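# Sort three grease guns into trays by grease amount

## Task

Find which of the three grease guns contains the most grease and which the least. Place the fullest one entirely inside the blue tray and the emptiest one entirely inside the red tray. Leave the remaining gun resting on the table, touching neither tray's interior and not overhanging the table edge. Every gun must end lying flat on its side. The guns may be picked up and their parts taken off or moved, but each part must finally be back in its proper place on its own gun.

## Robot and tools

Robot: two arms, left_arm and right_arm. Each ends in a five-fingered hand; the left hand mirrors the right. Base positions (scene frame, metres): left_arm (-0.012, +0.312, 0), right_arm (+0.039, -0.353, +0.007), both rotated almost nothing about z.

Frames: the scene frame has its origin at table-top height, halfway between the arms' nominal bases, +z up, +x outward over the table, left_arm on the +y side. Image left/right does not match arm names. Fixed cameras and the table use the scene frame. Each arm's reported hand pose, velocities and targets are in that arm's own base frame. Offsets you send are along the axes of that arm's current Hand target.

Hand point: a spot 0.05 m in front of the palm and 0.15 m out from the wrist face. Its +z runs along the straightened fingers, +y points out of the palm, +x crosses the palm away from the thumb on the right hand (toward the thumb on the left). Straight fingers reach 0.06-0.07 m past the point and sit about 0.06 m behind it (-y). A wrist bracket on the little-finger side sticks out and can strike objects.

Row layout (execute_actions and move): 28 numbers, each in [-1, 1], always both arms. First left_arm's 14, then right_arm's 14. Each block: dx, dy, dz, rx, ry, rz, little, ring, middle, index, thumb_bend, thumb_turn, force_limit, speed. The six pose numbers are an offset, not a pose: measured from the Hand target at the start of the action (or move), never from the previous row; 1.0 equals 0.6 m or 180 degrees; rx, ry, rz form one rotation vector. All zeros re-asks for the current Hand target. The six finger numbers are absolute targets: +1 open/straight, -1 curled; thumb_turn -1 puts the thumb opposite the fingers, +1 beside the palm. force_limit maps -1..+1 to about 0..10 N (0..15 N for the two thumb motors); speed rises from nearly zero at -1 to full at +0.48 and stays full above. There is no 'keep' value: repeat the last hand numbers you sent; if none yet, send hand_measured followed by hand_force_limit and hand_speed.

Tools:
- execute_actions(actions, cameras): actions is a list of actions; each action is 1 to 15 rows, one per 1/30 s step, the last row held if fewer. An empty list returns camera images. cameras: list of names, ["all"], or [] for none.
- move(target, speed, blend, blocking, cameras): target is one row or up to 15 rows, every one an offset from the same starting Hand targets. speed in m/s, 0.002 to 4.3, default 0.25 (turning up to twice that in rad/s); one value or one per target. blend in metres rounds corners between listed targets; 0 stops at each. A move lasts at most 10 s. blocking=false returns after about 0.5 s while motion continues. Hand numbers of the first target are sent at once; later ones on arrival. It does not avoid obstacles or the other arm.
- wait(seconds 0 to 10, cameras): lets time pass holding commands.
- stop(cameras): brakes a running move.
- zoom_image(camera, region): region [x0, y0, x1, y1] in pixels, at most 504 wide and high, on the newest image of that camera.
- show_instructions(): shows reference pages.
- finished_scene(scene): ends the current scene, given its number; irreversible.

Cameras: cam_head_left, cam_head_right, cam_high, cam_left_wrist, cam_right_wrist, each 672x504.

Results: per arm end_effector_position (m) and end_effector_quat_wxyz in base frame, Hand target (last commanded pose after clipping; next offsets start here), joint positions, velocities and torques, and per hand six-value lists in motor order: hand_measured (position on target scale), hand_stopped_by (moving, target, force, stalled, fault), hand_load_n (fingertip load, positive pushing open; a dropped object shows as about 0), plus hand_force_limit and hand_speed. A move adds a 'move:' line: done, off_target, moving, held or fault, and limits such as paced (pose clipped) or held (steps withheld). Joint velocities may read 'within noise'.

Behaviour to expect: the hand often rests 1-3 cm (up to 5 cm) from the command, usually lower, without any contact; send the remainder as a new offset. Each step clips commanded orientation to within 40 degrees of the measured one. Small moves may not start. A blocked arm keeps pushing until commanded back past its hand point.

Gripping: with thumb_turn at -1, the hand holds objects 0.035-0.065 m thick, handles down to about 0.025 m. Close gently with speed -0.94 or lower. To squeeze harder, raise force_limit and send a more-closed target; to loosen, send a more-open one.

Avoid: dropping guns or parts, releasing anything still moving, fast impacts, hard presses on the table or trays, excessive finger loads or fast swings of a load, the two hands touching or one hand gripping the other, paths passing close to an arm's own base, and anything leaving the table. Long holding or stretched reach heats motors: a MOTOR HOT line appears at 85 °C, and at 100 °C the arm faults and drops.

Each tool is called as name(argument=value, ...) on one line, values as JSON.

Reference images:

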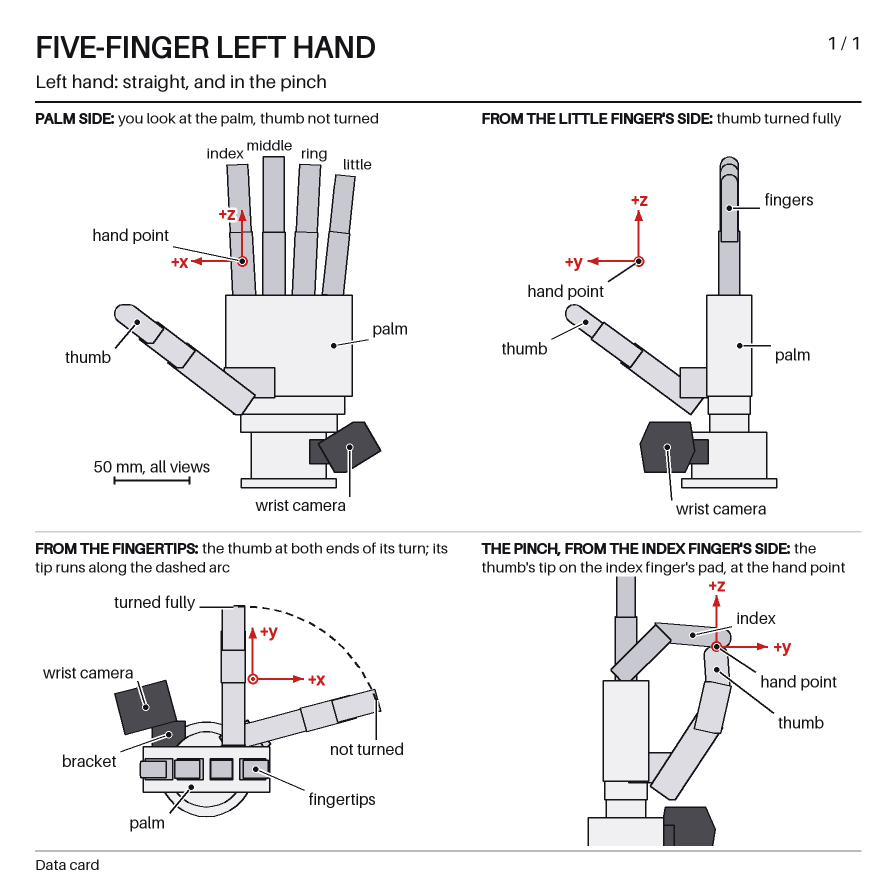

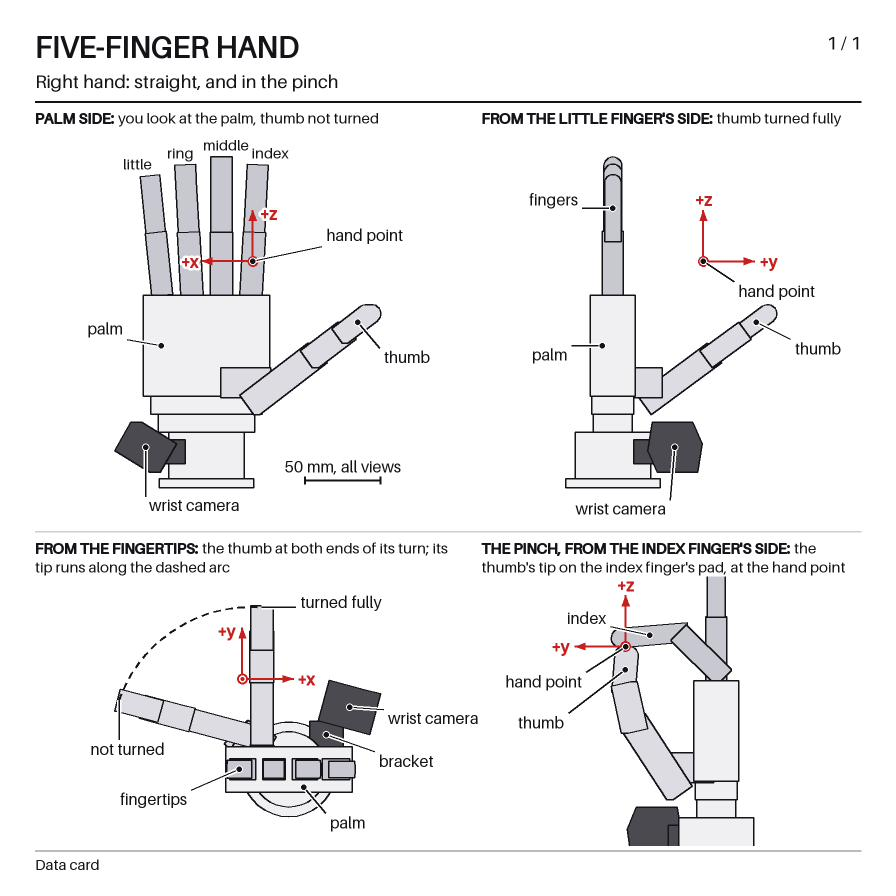

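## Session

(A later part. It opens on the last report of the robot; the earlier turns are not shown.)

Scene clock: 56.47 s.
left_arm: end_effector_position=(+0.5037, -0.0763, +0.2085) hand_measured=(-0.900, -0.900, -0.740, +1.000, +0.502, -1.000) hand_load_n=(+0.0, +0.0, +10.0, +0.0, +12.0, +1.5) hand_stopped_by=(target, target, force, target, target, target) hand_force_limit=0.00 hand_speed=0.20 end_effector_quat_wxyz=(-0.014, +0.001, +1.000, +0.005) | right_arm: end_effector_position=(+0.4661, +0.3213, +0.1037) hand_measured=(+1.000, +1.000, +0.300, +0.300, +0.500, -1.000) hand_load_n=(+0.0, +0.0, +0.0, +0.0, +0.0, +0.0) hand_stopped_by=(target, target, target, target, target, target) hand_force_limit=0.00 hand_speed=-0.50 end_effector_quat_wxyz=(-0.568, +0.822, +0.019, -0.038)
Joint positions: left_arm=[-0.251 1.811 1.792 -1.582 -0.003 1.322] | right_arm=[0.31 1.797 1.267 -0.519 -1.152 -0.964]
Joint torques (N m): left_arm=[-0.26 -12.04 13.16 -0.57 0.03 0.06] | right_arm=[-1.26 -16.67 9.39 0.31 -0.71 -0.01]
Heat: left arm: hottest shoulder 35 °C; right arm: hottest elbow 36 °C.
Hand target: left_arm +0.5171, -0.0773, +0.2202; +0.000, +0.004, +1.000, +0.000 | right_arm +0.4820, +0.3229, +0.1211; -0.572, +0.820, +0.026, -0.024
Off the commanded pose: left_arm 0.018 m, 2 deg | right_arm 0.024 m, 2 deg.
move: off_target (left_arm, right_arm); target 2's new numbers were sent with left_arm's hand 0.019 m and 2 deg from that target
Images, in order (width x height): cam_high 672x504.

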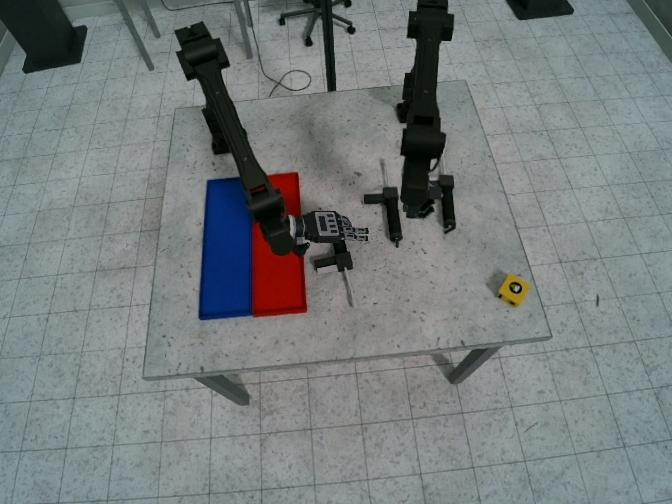

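move(target=[0,0,0,0,0,0,-0.9,-0.9,-0.9,1,1,-1,0,0.2,-0.237,-0.109,0.3005,0,0.0381,0.0139,1,1,0.3,0.3,0.5,-1,0,-0.5], speed=0.25, cameras=["cam_high","cam_right_wrist","cam_left_wrist"])

zoom_image(camera="cam_high", region=[340, 180, 460, 280])

Scene clock: 58.67 s.
left_arm: end_effector_position=(+0.5025, -0.0706, +0.2082) hand_measured=(-0.900, -0.900, -0.740, +1.000, +1.000, -1.000) hand_load_n=(+0.0, +0.0, +0.0, +0.0, -0.5, +0.0) hand_stopped_by=(target, target, force, target, target, target) hand_force_limit=0.00 hand_speed=0.20 end_effector_quat_wxyz=(-0.021, +0.002, +1.000, +0.006) | right_arm: end_effector_position=(+0.3257, +0.5070, +0.1245) hand_measured=(+1.000, +1.000, +0.300, +0.300, +0.500, -1.000) hand_load_n=(+0.0, +0.0, +0.0, +0.0, +0.0, +0.0) hand_stopped_by=(target, target, target, target, target, target) hand_force_limit=0.00 hand_speed=-0.50 end_effector_quat_wxyz=(-0.570, +0.821, -0.020, +0.012)
Joint positions: left_arm=[-0.241 1.813 1.793 -1.594 -0.002 1.334] | right_arm=[0.78 1.635 1.016 0.149 -0.689 -0.309]
Joint torques (N m): left_arm=[-1.08 -11.93 12.94 -0.23 0.01 -0.09] | right_arm=[-1.08 -13.98 5.71 2.32 -0.07 0.08]
Motor temperatures (°C): left_arm=[29 35 36 29 28 30] | right_arm=[32 35 36 29 29 31]
Heat: left arm: hottest elbow 36 °C; right arm: hottest elbow 36 °C.
Hand target: left_arm +0.5171, -0.0773, +0.2200; +0.000, +0.004, +1.000, +0.000 | right_arm +0.3268, +0.5043, +0.1215; -0.571, +0.820, -0.026, +0.013
Off the commanded pose: left_arm 0.020 m, 2 deg | right_arm 0.004 m, 1 deg.
move: off_target (left_arm)
Images, in order (width x height): cam_high 672x504, cam_left_wrist 672x504, cam_right_wrist 672x504.

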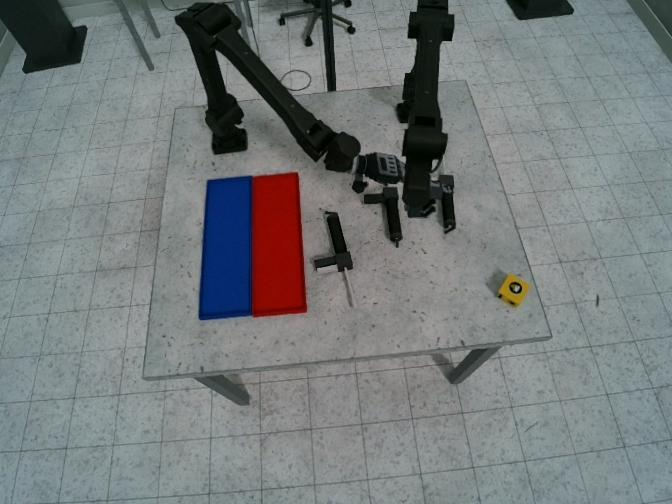

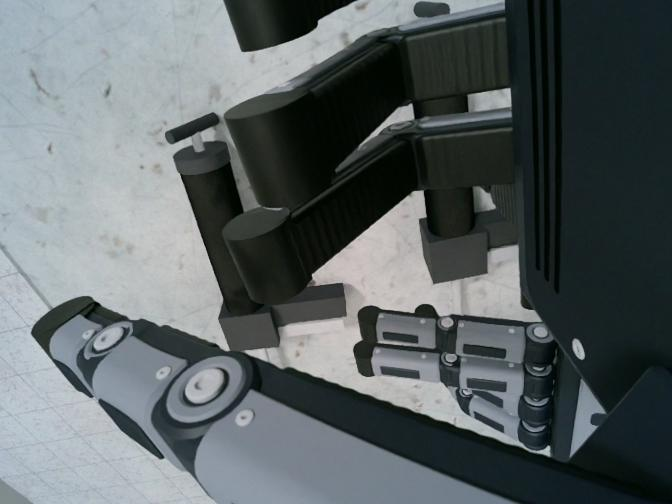

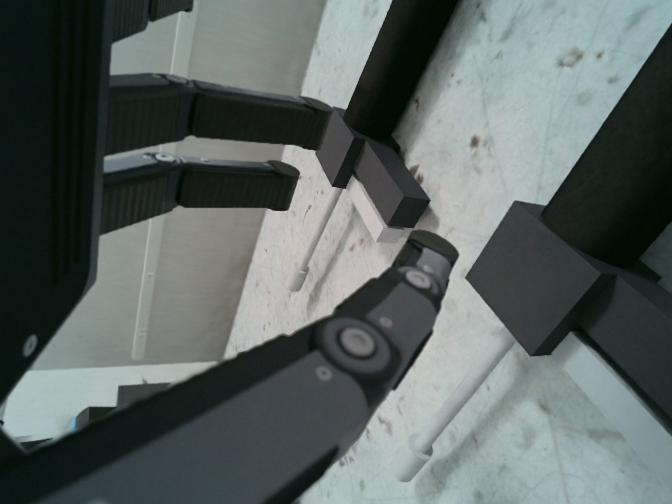

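Scaled by 4.200.

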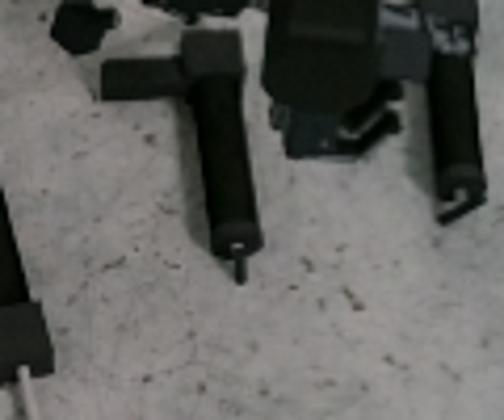

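move(target=[0,0,0.1,0,0,0,-0.9,-0.9,-0.9,1,1,-1,0,0.2,0,0.088,0.032,0,0,0,1,1,0.3,0.3,0.5,-1,0,-0.5], speed=0.15, cameras=["cam_high","cam_right_wrist"])

zoom_image(camera="cam_high", region=[370, 170, 460, 260])

Scene clock: 59.93 s.
left_arm: end_effector_position=(+0.5160, -0.0739, +0.1634) hand_measured=(-0.900, -0.900, -0.740, +1.000, +1.000, -1.000) hand_load_n=(+0.0, +0.0, +0.0, +0.0, +0.0, +0.0) hand_stopped_by=(target, target, force, target, target, target) hand_force_limit=0.00 hand_speed=0.20 end_effector_quat_wxyz=(-0.002, +0.002, +1.000, +0.002) | right_arm: end_effector_position=(+0.3243, +0.5057, +0.0729) hand_measured=(+1.000, +1.000, +0.300, +0.300, +0.500, -1.000) hand_load_n=(+0.0, +0.0, +0.0, +0.0, +0.0, +0.0) hand_stopped_by=(target, target, target, target, target, target) hand_force_limit=0.00 hand_speed=-0.50 end_effector_quat_wxyz=(-0.572, +0.820, -0.019, +0.014)
Joint positions: left_arm=[-0.241 1.831 1.706 -1.449 -0.002 1.334] | right_arm=[0.78 1.724 0.957 0.304 -0.689 -0.308]
Joint torques (N m): left_arm=[-1.44 -12.86 8.06 0.17 -0.01 -0.08] | right_arm=[-1.14 -13.33 5.52 2.29 -0.07 0.08]
Heat: left arm: hottest elbow 36 °C; right arm: hottest elbow 36 °C.
Hand target: left_arm +0.5172, -0.0773, +0.1602; +0.000, +0.004, +1.000, +0.000 | right_arm +0.3263, +0.5040, +0.0654; -0.572, +0.820, -0.026, +0.013
Off the commanded pose: left_arm 0.005 m, 0 deg | right_arm 0.008 m, 1 deg.
move: done
Images, in order (width x height): cam_high 672x504, cam_right_wrist 672x504.

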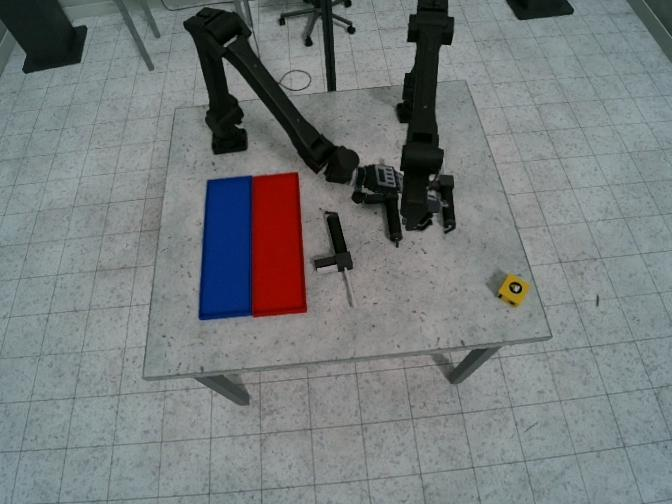

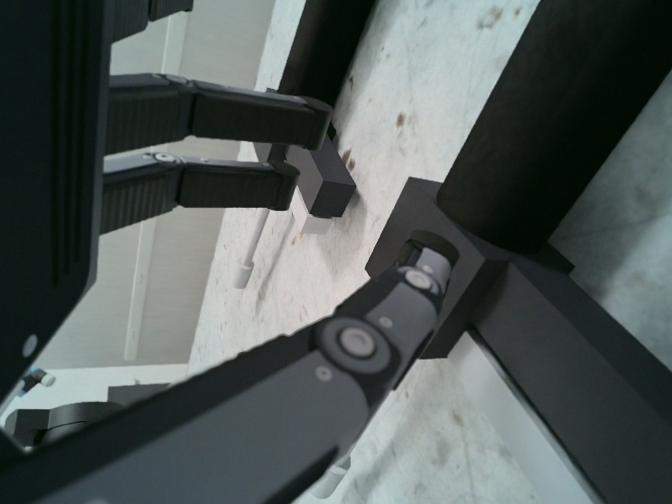

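Scaled by 5.600.

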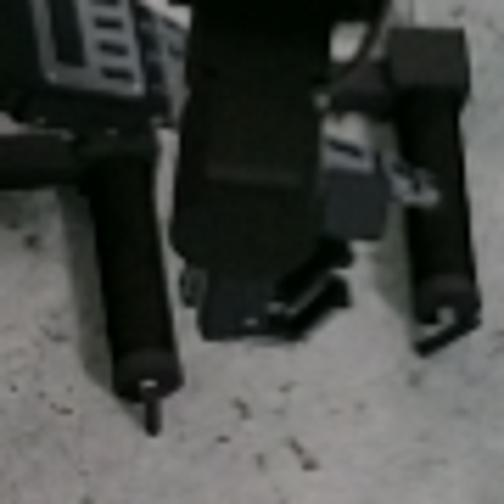

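move(target=[0,0,0.06,0,0,0,-0.9,-0.9,-0.9,1,1,-1,0,0.2,0,0.0425,0.0155,0,0,0,1,1,0.3,0.3,0.5,-1,0,-0.5], speed=0.1, cameras=["cam_high","cam_right_wrist","cam_left_wrist"])

zoom_image(camera="cam_high", region=[370, 190, 430, 250])

Scene clock: 61.83 s.
left_arm: end_effector_position=(+0.5165, -0.0740, +0.1297) hand_measured=(-0.900, -0.900, -0.740, +1.000, +1.000, -1.000) hand_load_n=(+0.0, +0.0, +0.0, +0.0, +0.0, +0.0) hand_stopped_by=(target, target, force, target, target, target) hand_force_limit=0.00 hand_speed=0.20 end_effector_quat_wxyz=(+0.001, +0.002, +1.000, +0.001) | right_arm: end_effector_position=(+0.3271, +0.5076, +0.0560) hand_measured=(+1.000, +1.000, +0.300, +0.300, +0.500, -1.000) hand_load_n=(+0.0, +0.0, +0.0, +0.0, +0.5, +0.0) hand_stopped_by=(target, target, target, target, target, target) hand_force_limit=0.00 hand_speed=-0.50 end_effector_quat_wxyz=(-0.578, +0.816, -0.017, +0.019)
Joint positions: left_arm=[-0.241 1.844 1.635 -1.361 -0.002 1.334] | right_arm=[0.779 1.765 0.944 0.378 -0.688 -0.305]
Joint torques (N m): left_arm=[-0.97 -12.51 7.77 0.09 0.01 -0.11] | right_arm=[-1.03 -12.34 4.94 2.26 -0.08 0.05]
Heat: left arm: hottest elbow 36 °C; right arm: hottest elbow 36 °C.
Hand target: left_arm +0.5172, -0.0773, +0.1241; +0.000, +0.004, +1.000, +0.000 | right_arm +0.3260, +0.5040, +0.0383; -0.572, +0.820, -0.026, +0.013
Off the commanded pose: left_arm 0.006 m, 0 deg | right_arm 0.018 m, 2 deg.
move: off_target (right_arm)
Images, in order (width x height): cam_high 672x504, cam_left_wrist 672x504, cam_right_wrist 672x504.

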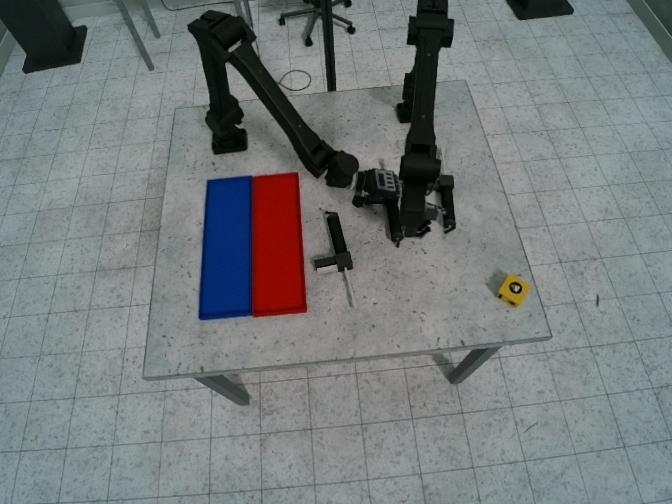

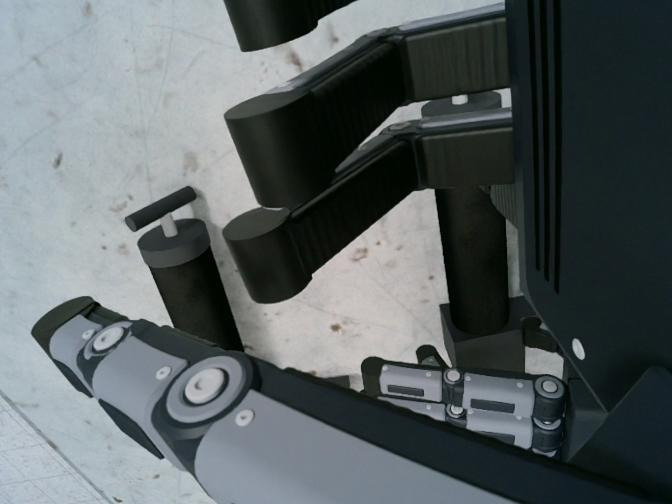

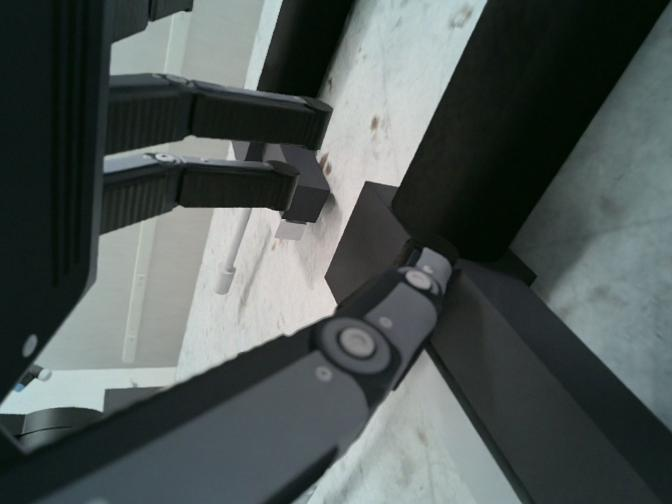

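Scaled by 8.400.

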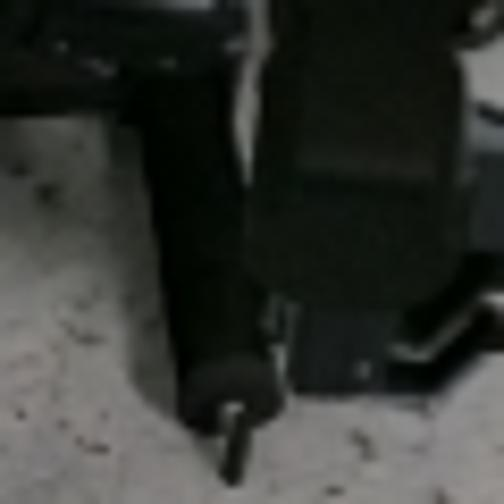

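move(target="[0,0,0,0,0,0,-0.9,-0.9,-0.9,1,1,-1,0,0.2,0,-0.03,-0.011,0,0,0,1,1,0.3,0.3,0.5,-1,0,-0.5],[0,0,0,0,0,0,-0.9,-0.9,-0.9,1,1,-1,0,0.2,0.0175,-0.015,-0.0055,0,0,0,1,1,0.3,0.3,0.5,-1,0,-0.5]", speed=0.1, cameras=["cam_right_wrist"])


move(target=[[0,0,0,0,0,0,-0.9,-0.9,-0.9,1,1,-1,0,0.2,0,-0.03,-0.011,0,0,0,1,1,0.3,0.3,0.5,-1,0,-0.5],[0,0,0,0,0,0,-0.9,-0.9,-0.9,1,1,-1,0,0.2,0.0175,-0.015,-0.0055,0,0,0,1,1,0.3,0.3,0.5,-1,0,-0.5]], speed=0.1, cameras=["cam_right_wrist"])

Scene clock: 63.53 s.
left_arm: end_effector_position=(+0.5165, -0.0740, +0.1297) hand_measured=(-0.900, -0.900, -0.740, +1.000, +1.000, -1.000) hand_load_n=(+0.0, +0.0, +0.0, +0.0, +0.0, +0.0) hand_stopped_by=(target, target, force, target, target, target) hand_force_limit=0.00 hand_speed=0.20 end_effector_quat_wxyz=(+0.001, +0.002, +1.000, +0.001) | right_arm: end_effector_position=(+0.3296, +0.5017, +0.0530) hand_measured=(+1.000, +1.000, +0.300, +0.300, +0.500, -1.000) hand_load_n=(+0.0, +0.0, +0.0, +0.0, +0.0, +0.0) hand_stopped_by=(target, target, target, target, target, target) hand_force_limit=0.00 hand_speed=-0.50 end_effector_quat_wxyz=(-0.573, +0.819, -0.023, +0.014)
Joint positions: left_arm=[-0.241 1.844 1.635 -1.361 -0.002 1.334] | right_arm=[0.766 1.766 0.944 0.359 -0.697 -0.305]
Joint torques (N m): left_arm=[-1.03 -12.4 7.72 0.18 0 -0.1] | right_arm=[-1.2 -12.75 6.89 1.43 -0.3 -0.05]
Heat: left arm: hottest shoulder 36 °C; right arm: hottest elbow 36 °C.
Hand target: left_arm +0.5171, -0.0773, +0.1241; +0.000, +0.004, +1.000, +0.000 | right_arm +0.3367, +0.5033, +0.0476; -0.571, +0.820, -0.026, +0.013
Off the commanded pose: left_arm 0.007 m, 0 deg | right_arm 0.009 m, 0 deg.
move: done
Images, in order (width x height): cam_right_wrist 672x504.

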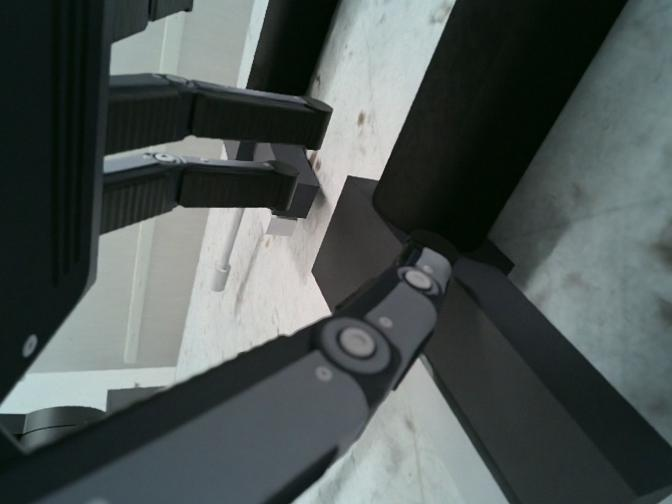

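move(target=[[0,0,0,0,0,0,-0.9,-0.9,-0.9,1,1,-1,0,0.2,0.0125,0.0017,-0.0047,0,0,0,1,1,0.3,0.3,0.5,-1,0,-0.5],[0,0,0,0,0,0,-0.9,-0.9,-0.9,1,1,-1,0,0.2,0.0125,0.0205,0.0021,0,0,0,1,1,0.3,0.3,0.5,-1,0,-0.5]], speed=0.1, cameras=["cam_right_wrist"])

Scene clock: 65.13 s.
left_arm: end_effector_position=(+0.5165, -0.0740, +0.1297) hand_measured=(-0.900, -0.900, -0.740, +1.000, +1.000, -1.000) hand_load_n=(+0.0, +0.0, +0.0, +0.0, +0.0, +0.0) hand_stopped_by=(target, target, force, target, target, target) hand_force_limit=0.00 hand_speed=0.20 end_effector_quat_wxyz=(+0.001, +0.002, +1.000, +0.001) | right_arm: end_effector_position=(+0.3345, +0.4951, +0.0391) hand_measured=(+1.000, +1.000, +0.300, +0.300, +0.500, -1.000) hand_load_n=(-0.5, +0.0, +0.0, +1.0, +0.0, -0.5) hand_stopped_by=(target, target, target, target, target, target) hand_force_limit=0.00 hand_speed=-0.50 end_effector_quat_wxyz=(-0.569, +0.822, -0.029, +0.007)
Joint positions: left_arm=[-0.241 1.844 1.635 -1.361 -0.002 1.334] | right_arm=[0.749 1.794 0.944 0.364 -0.712 -0.309]
Joint torques (N m): left_arm=[-1.2 -12.28 7.79 0.13 0.01 -0.11] | right_arm=[-1.14 -12.86 6.95 2.06 -0.27 -0.1]
Heat: left arm: hottest shoulder 36 °C; right arm: hottest elbow 36 °C.
Hand target: left_arm +0.5171, -0.0773, +0.1241; +0.000, +0.004, +1.000, +0.000 | right_arm +0.3439, +0.4998, +0.0357; -0.572, +0.820, -0.026, +0.013
Off the commanded pose: left_arm 0.006 m, 0 deg | right_arm 0.011 m, 1 deg.
move: off_target (right_arm)
Images, in order (width x height): cam_right_wrist 672x504.

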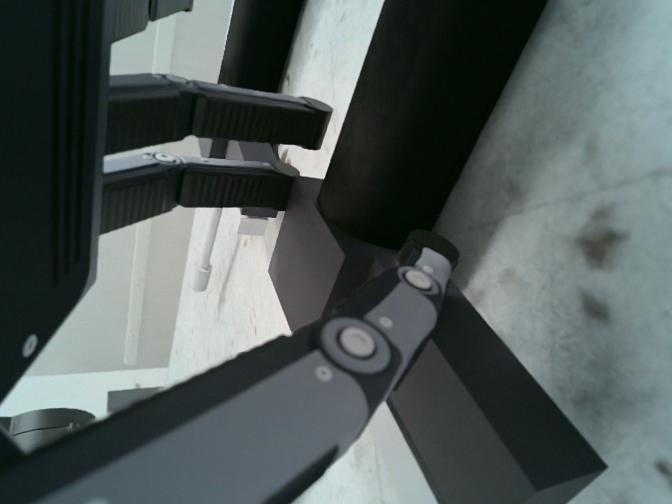

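move(target=[[0,0,0,0,0,0,-0.9,-0.9,-0.9,1,1,-1,0,0.2,0.01,0,0,0,0,0,1,1,0.3,0.3,0.5,-1,0,-0.5],[0,0,0,0,0,0,-0.9,-0.9,-0.9,1,1,-1,0,0.2,0.01,0.034,0.0124,0,0,0,1,1,0.3,0.3,0.5,-1,0,-0.5]], speed=0.1, cameras=["cam_right_wrist"])

Scene clock: 66.93 s.
left_arm: end_effector_position=(+0.5165, -0.0740, +0.1297) hand_measured=(-0.900, -0.900, -0.740, +1.000, +1.000, -1.000) hand_load_n=(+0.0, +0.0, +0.0, +0.0, +0.0, +0.0) hand_stopped_by=(target, target, force, target, target, target) hand_force_limit=0.00 hand_speed=0.20 end_effector_quat_wxyz=(+0.001, +0.002, +1.000, +0.001) | right_arm: end_effector_position=(+0.3384, +0.4962, +0.0208) hand_measured=(+1.000, +1.000, +0.300, +0.300, +0.500, -1.000) hand_load_n=(+0.0, +0.0, +0.0, +2.0, +0.0, +0.0) hand_stopped_by=(target, target, target, target, target, target) hand_force_limit=0.00 hand_speed=-0.50 end_effector_quat_wxyz=(-0.571, +0.820, -0.027, +0.007)
Joint positions: left_arm=[-0.241 1.844 1.635 -1.361 -0.002 1.334] | right_arm=[0.744 1.843 0.946 0.415 -0.721 -0.311]
Joint torques (N m): left_arm=[-1.2 -12.34 7.88 0.23 -0.01 -0.11] | right_arm=[-1.44 -12.81 6.86 1.91 -0.19 -0.13]
Heat: left arm: hottest shoulder 36 °C; right arm: hottest elbow 36 °C.
Hand target: left_arm +0.5171, -0.0773, +0.1241; +0.000, +0.004, +1.000, +0.000 | right_arm +0.3496, +0.4994, +0.0139; -0.572, +0.820, -0.026, +0.013
Off the commanded pose: left_arm 0.006 m, 0 deg | right_arm 0.014 m, 1 deg.
move: off_target (right_arm)
Images, in order (width x height): cam_right_wrist 672x504.

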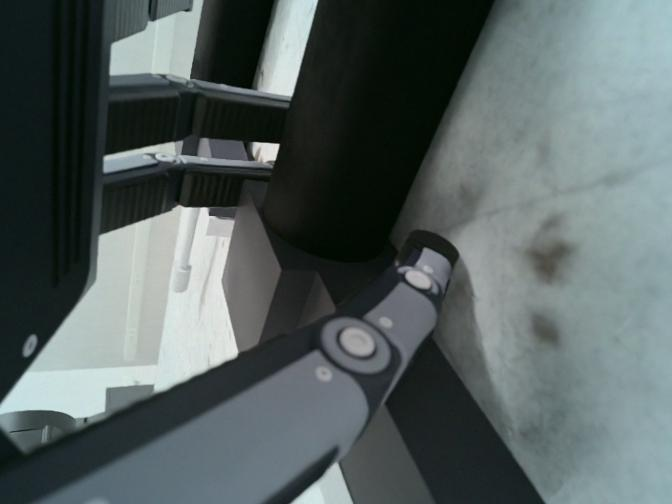

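move(target=[[0,0,0.03,0,0,0,-0.9,-0.9,-0.9,1,1,-1,0,0.2,0,0,0,0,0,0,1,1,-0.4,-0.4,-0.3,-1,0.2,-0.9],[0,0,0.03,0,0,0,-0.9,-0.9,-0.9,1,1,-1,0,0.2,0,0,0,0,0,0,1,1,-0.5,-0.5,-0.4,-1,0.8,-0.93]], speed=0.1, cameras=["cam_high","cam_left_wrist","cam_head_right"])

zoom_image(camera="cam_high", region=[370, 190, 430, 250])

Scene clock: 69.27 s.
left_arm: end_effector_position=(+0.5169, -0.0741, +0.1126) hand_measured=(-0.900, -0.900, -0.740, +1.000, +1.000, -1.000) hand_load_n=(+0.0, +0.0, +0.0, +0.0, +0.0, +0.0) hand_stopped_by=(target, target, force, target, target, target) hand_force_limit=0.00 hand_speed=0.20 end_effector_quat_wxyz=(+0.002, +0.002, +1.000, +0.001) | right_arm: end_effector_position=(+0.3385, +0.4968, +0.0217) hand_measured=(+1.000, +1.000, +0.078, +0.138, +0.420, -1.000) hand_load_n=(+0.0, +0.0, +7.5, +9.5, +15.5, +1.5) hand_stopped_by=(target, target, force, force, force, target) hand_force_limit=0.80 hand_speed=-0.93 end_effector_quat_wxyz=(-0.572, +0.820, -0.026, +0.007)
Joint positions: left_arm=[-0.241 1.854 1.604 -1.318 -0.002 1.334] | right_arm=[0.744 1.843 0.947 0.418 -0.724 -0.311]
Joint torques (N m): left_arm=[-1.26 -12.57 7.68 0.17 0 -0.1] | right_arm=[-1.44 -12.81 6.83 1.77 -0.09 -0.13]
Heat: left arm: hottest shoulder 36 °C; right arm: hottest elbow 36 °C.
Hand target: left_arm +0.5171, -0.0772, +0.1061; +0.000, +0.004, +1.000, +0.000 | right_arm +0.3496, +0.4994, +0.0139; -0.571, +0.820, -0.026, +0.013
Off the commanded pose: left_arm 0.007 m, 0 deg | right_arm 0.014 m, 1 deg.
move: off_target (right_arm); target 2's new numbers were sent with right_arm's hand 0.014 m and 1 deg from that target
Images, in order (width x height): cam_head_right 672x504, cam_high 672x504, cam_left_wrist 672x504.

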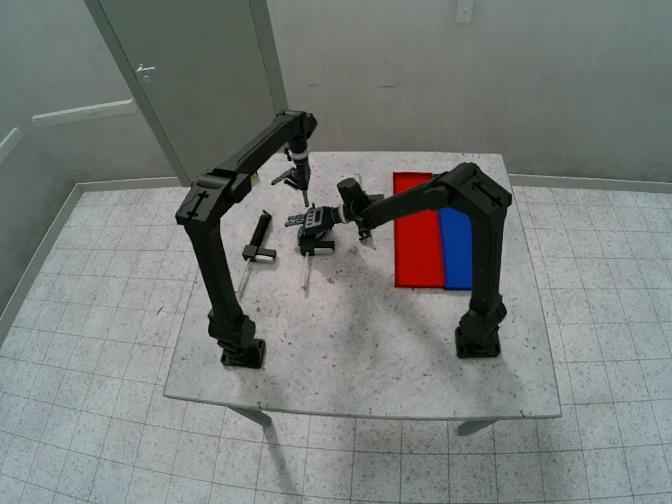

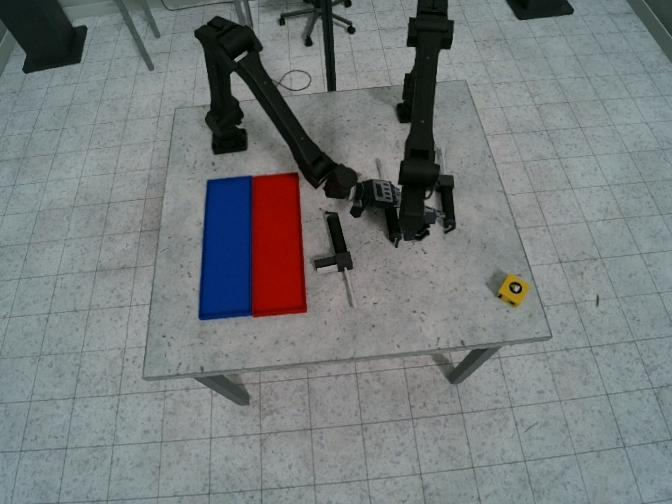

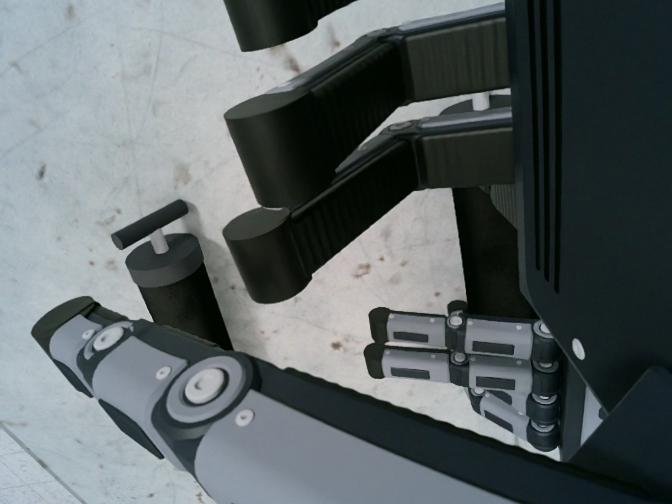

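Scaled by 8.400.

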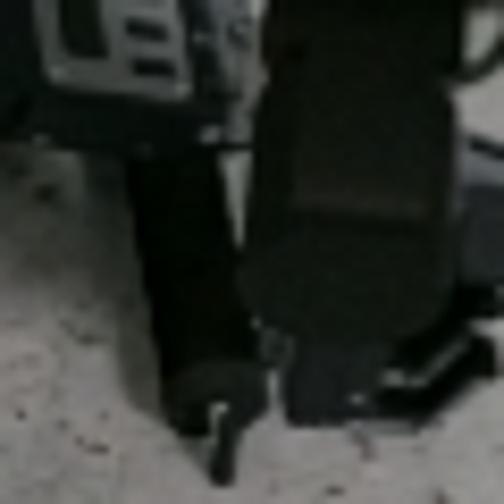

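execute_actions(actions=[], cameras=["cam_high"])

zoom_image(camera="cam_high", region=[370, 190, 430, 250])

Scene clock: 76.37 s.
left_arm: end_effector_position=(+0.5169, -0.0741, +0.1126) hand_measured=(-0.900, -0.900, -0.740, +1.000, +1.000, -1.000) hand_load_n=(+0.0, +0.0, +0.0, +0.0, +0.0, +0.0) hand_stopped_by=(target, target, force, target, target, target) hand_force_limit=0.00 hand_speed=0.20 end_effector_quat_wxyz=(+0.002, +0.002, +1.000, +0.001) | right_arm: end_effector_position=(+0.3385, +0.4968, +0.0217) hand_measured=(+1.000, +1.000, +0.078, +0.138, +0.420, -1.000) hand_load_n=(+0.0, +0.0, +8.0, +10.0, +16.0, +1.5) hand_stopped_by=(target, target, force, force, force, target) hand_force_limit=0.80 hand_speed=-0.93 end_effector_quat_wxyz=(-0.572, +0.820, -0.026, +0.007)
Joint positions: left_arm=[-0.241 1.854 1.604 -1.318 -0.002 1.334] | right_arm=[0.744 1.843 0.947 0.418 -0.724 -0.311]
Joint velocities: within noise
Joint torques (N m): left_arm=[-1.03 -12.22 7.69 0.13 -0.02 -0.07] | right_arm=[-1.44 -12.81 6.8 1.77 -0.09 -0.14]
Motor temperatures (°C): left_arm=[29 36 35 29 28 30] | right_arm=[31 34 37 29 29 31]
Heat: left arm: hottest shoulder 36 °C; right arm: hottest elbow 37 °C.
Hand target: left_arm +0.5171, -0.0772, +0.1061; +0.000, +0.004, +1.000, +0.000 | right_arm +0.3496, +0.4994, +0.0139; -0.571, +0.820, -0.026, +0.013
Off the commanded pose: left_arm 0.007 m, 0 deg | right_arm 0.014 m, 1 deg.
Images, in order (width x height): cam_high 672x504.

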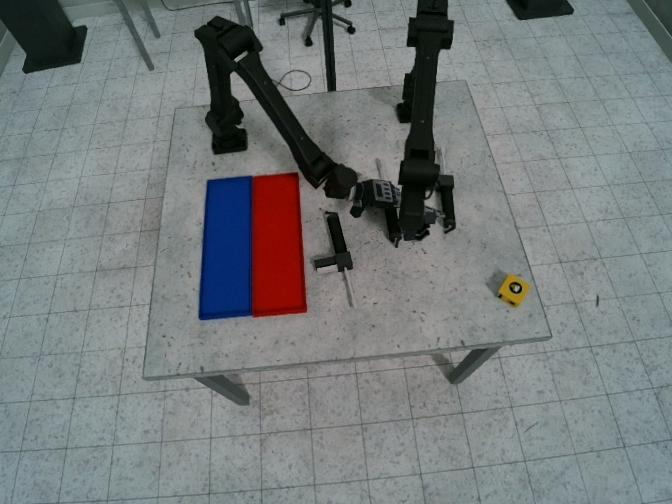

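Scaled by 8.400.

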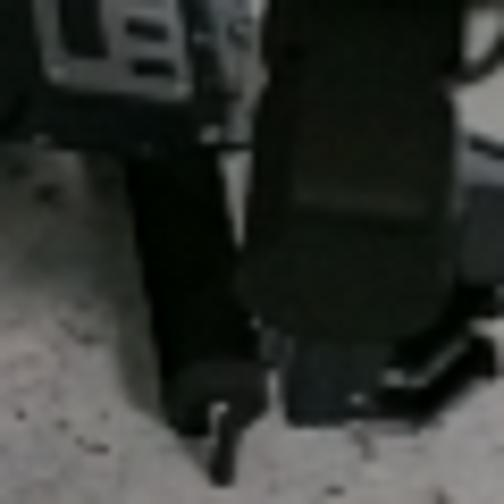

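execute_actions(actions=[])

Scene clock: 76.63 s.
left_arm: end_effector_position=(+0.5169, -0.0741, +0.1126) hand_measured=(-0.900, -0.900, -0.740, +1.000, +1.000, -1.000) hand_load_n=(+0.0, +0.5, +0.0, +0.0, -0.5, +0.0) hand_stopped_by=(target, target, force, target, target, target) hand_force_limit=0.00 hand_speed=0.20 end_effector_quat_wxyz=(+0.002, +0.002, +1.000, +0.001) | right_arm: end_effector_position=(+0.3385, +0.4968, +0.0217) hand_measured=(+1.000, +1.000, +0.078, +0.138, +0.420, -1.000) hand_load_n=(+0.0, +0.0, +7.5, +9.5, +16.0, +1.5) hand_stopped_by=(target, target, force, force, force, target) hand_force_limit=0.80 hand_speed=-0.93 end_effector_quat_wxyz=(-0.572, +0.820, -0.026, +0.007)
Joint positions: left_arm=[-0.241 1.854 1.604 -1.318 -0.002 1.334] | right_arm=[0.744 1.843 0.947 0.418 -0.724 -0.311]
Joint velocities: within noise
Joint torques (N m): left_arm=[-1.32 -12.45 7.73 0.12 0.01 -0.06] | right_arm=[-1.44 -12.81 6.82 1.77 -0.09 -0.13]
Motor temperatures (°C): left_arm=[29 36 35 29 28 30] | right_arm=[31 34 37 29 29 31]
Heat: left arm: hottest shoulder 36 °C; right arm: hottest elbow 37 °C.
Hand target: left_arm +0.5171, -0.0772, +0.1061; +0.000, +0.004, +1.000, +0.000 | right_arm +0.3496, +0.4994, +0.0139; -0.571, +0.820, -0.026, +0.013
Off the commanded pose: left_arm 0.007 m, 0 deg | right_arm 0.014 m, 1 deg.

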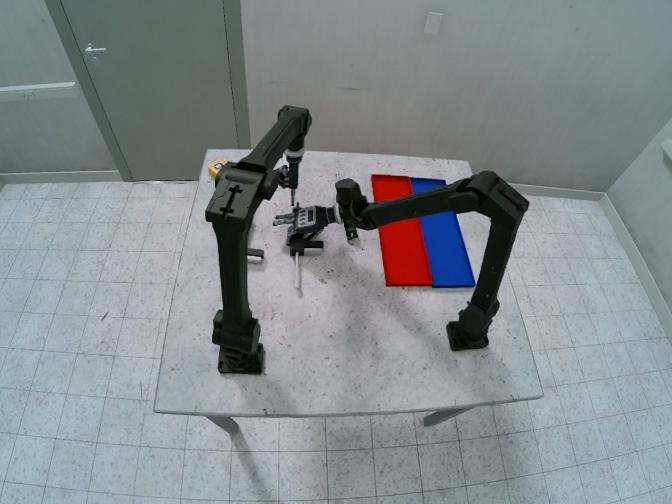

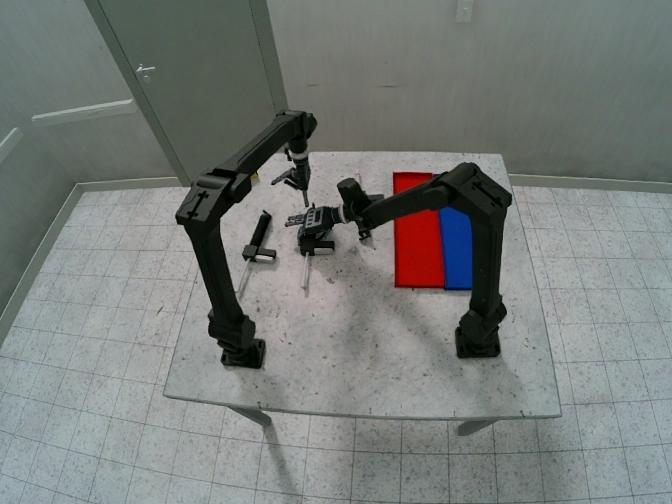

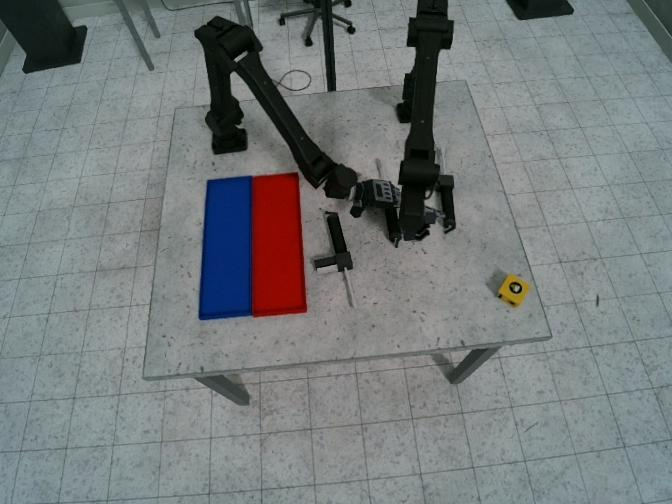

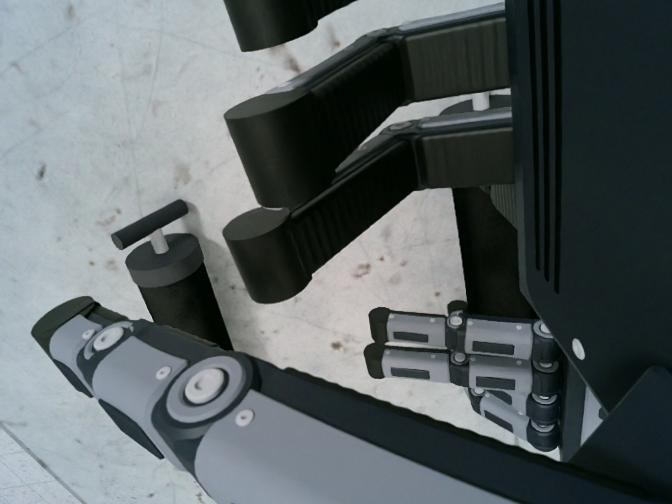

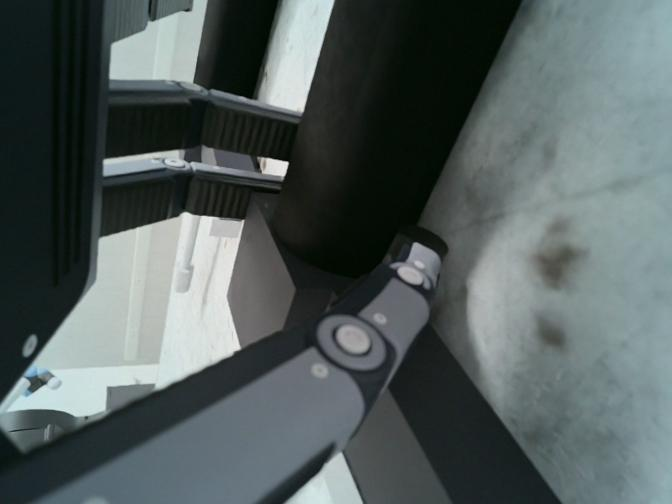

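zoom_image(camera="cam_left_wrist", region=[340, 60, 640, 480])

zoom_image(camera="cam_head_right", region=[220, 140, 400, 300])

zoom_image(camera="cam_head_left", region=[220, 140, 400, 300])

Scaled by 1.200.

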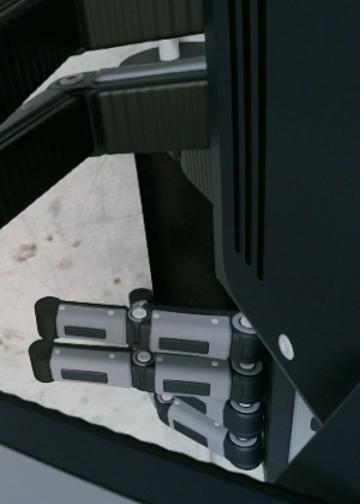

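Scaled by 2.800.

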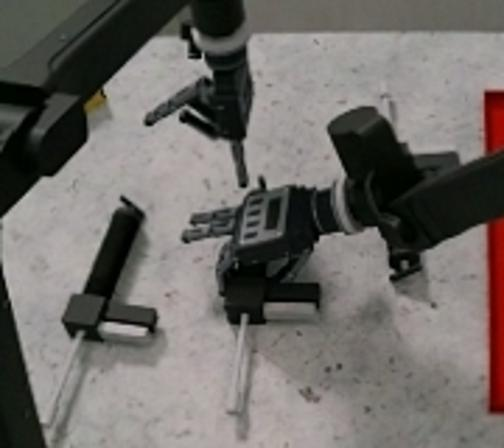

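Scaled by 2.800.

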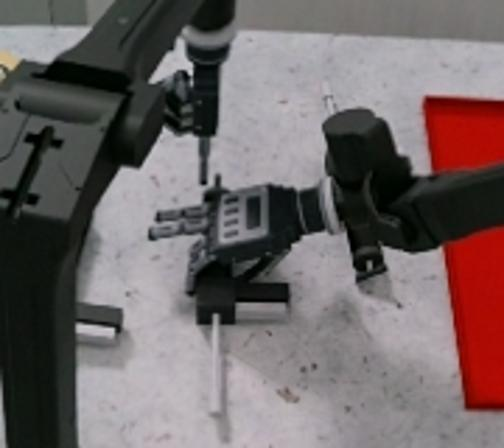

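move(target=[0, -0.03, 0.012, 0, 0, 0, -0.9, -0.9, -0.9, 1, 1, -1, 0, 0.2, 0, 0, 0, 0, 0, 0, 1, 1, -0.5, -0.5, -0.4, -1, 0.8, -0.93], speed=0.05, cameras=["cam_high", "cam_left_wrist", "cam_head_left", "cam_head_right"])

zoom_image(camera="cam_high", region=[370, 190, 430, 250])

zoom_image(camera="cam_head_left", region=[260, 170, 330, 230])

zoom_image(camera="cam_head_right", region=[270, 170, 340, 230])

Scene clock: 78.80 s.
left_arm: end_effector_position=(+0.5157, -0.0919, +0.1043) hand_measured=(-0.900, -0.900, -0.740, +1.000, +1.000, -1.000) hand_load_n=(+0.0, +0.0, +0.0, +0.0, +0.0, +0.0) hand_stopped_by=(target, target, force, target, target, target) hand_force_limit=0.00 hand_speed=0.20 end_effector_quat_wxyz=(+0.000, +0.007, +1.000, +0.001) | right_arm: end_effector_position=(+0.3385, +0.4968, +0.0217) hand_measured=(+1.000, +1.000, +0.078, +0.138, +0.420, -1.000) hand_load_n=(+0.0, +0.0, +8.0, +9.5, +15.5, +1.0) hand_stopped_by=(target, target, force, force, force, target) hand_force_limit=0.80 hand_speed=-0.93 end_effector_quat_wxyz=(-0.572, +0.820, -0.026, +0.007)
Joint positions: left_arm=[-0.272 1.869 1.604 -1.306 -0.002 1.312] | right_arm=[0.744 1.843 0.947 0.418 -0.724 -0.311]
Joint torques (N m): left_arm=[-1.03 -12.22 8.2 0.06 -0.03 -0.25] | right_arm=[-1.44 -12.81 6.83 1.78 -0.09 -0.13]
Heat: left arm: hottest shoulder 36 °C; right arm: hottest elbow 37 °C.
Hand target: left_arm +0.5170, -0.0953, +0.0989; +0.000, +0.004, +1.000, +0.000 | right_arm +0.3496, +0.4994, +0.0139; -0.571, +0.820, -0.026, +0.013
Off the commanded pose: left_arm 0.006 m, 0 deg | right_arm 0.014 m, 1 deg.
move: off_target (right_arm)
Images, in order (width x height): cam_head_left 672x504, cam_head_right 672x504, cam_high 672x504, cam_left_wrist 672x504.

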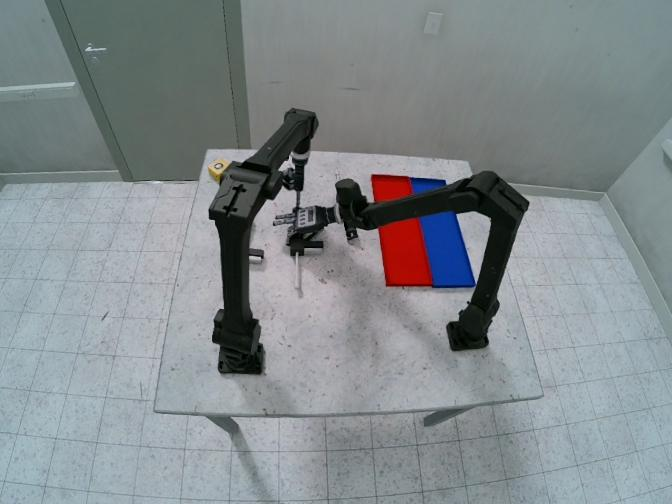

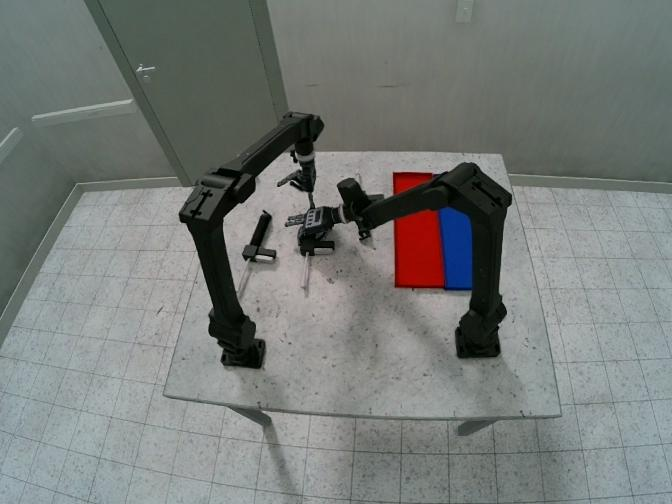

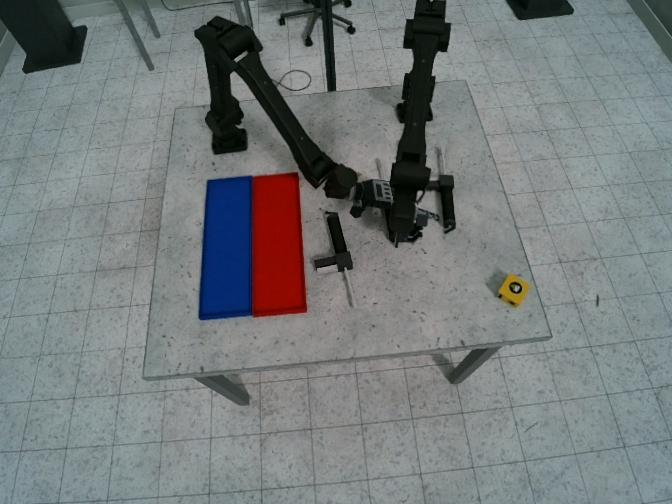

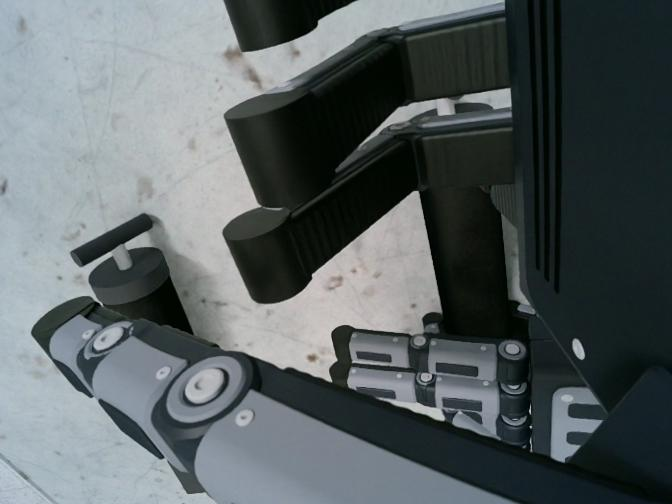

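Scaled by 8.400.

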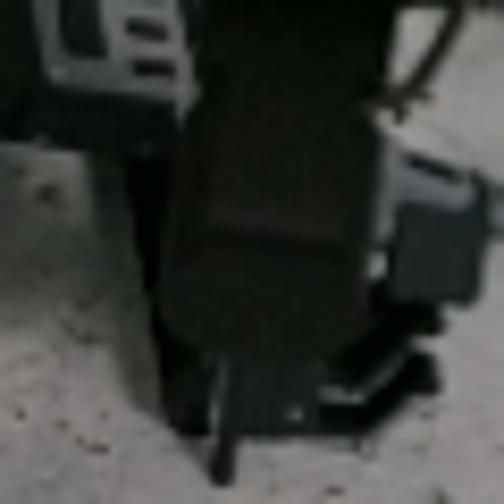

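Scaled by 7.200.

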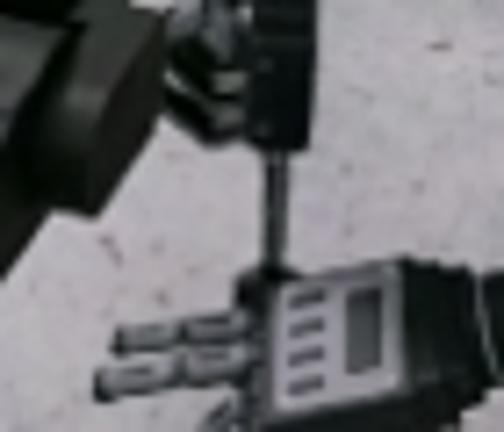

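Scaled by 7.200.

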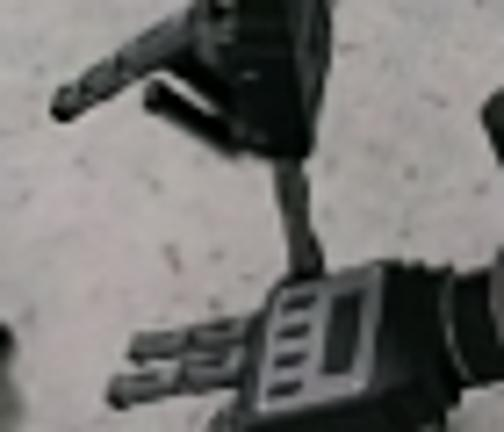

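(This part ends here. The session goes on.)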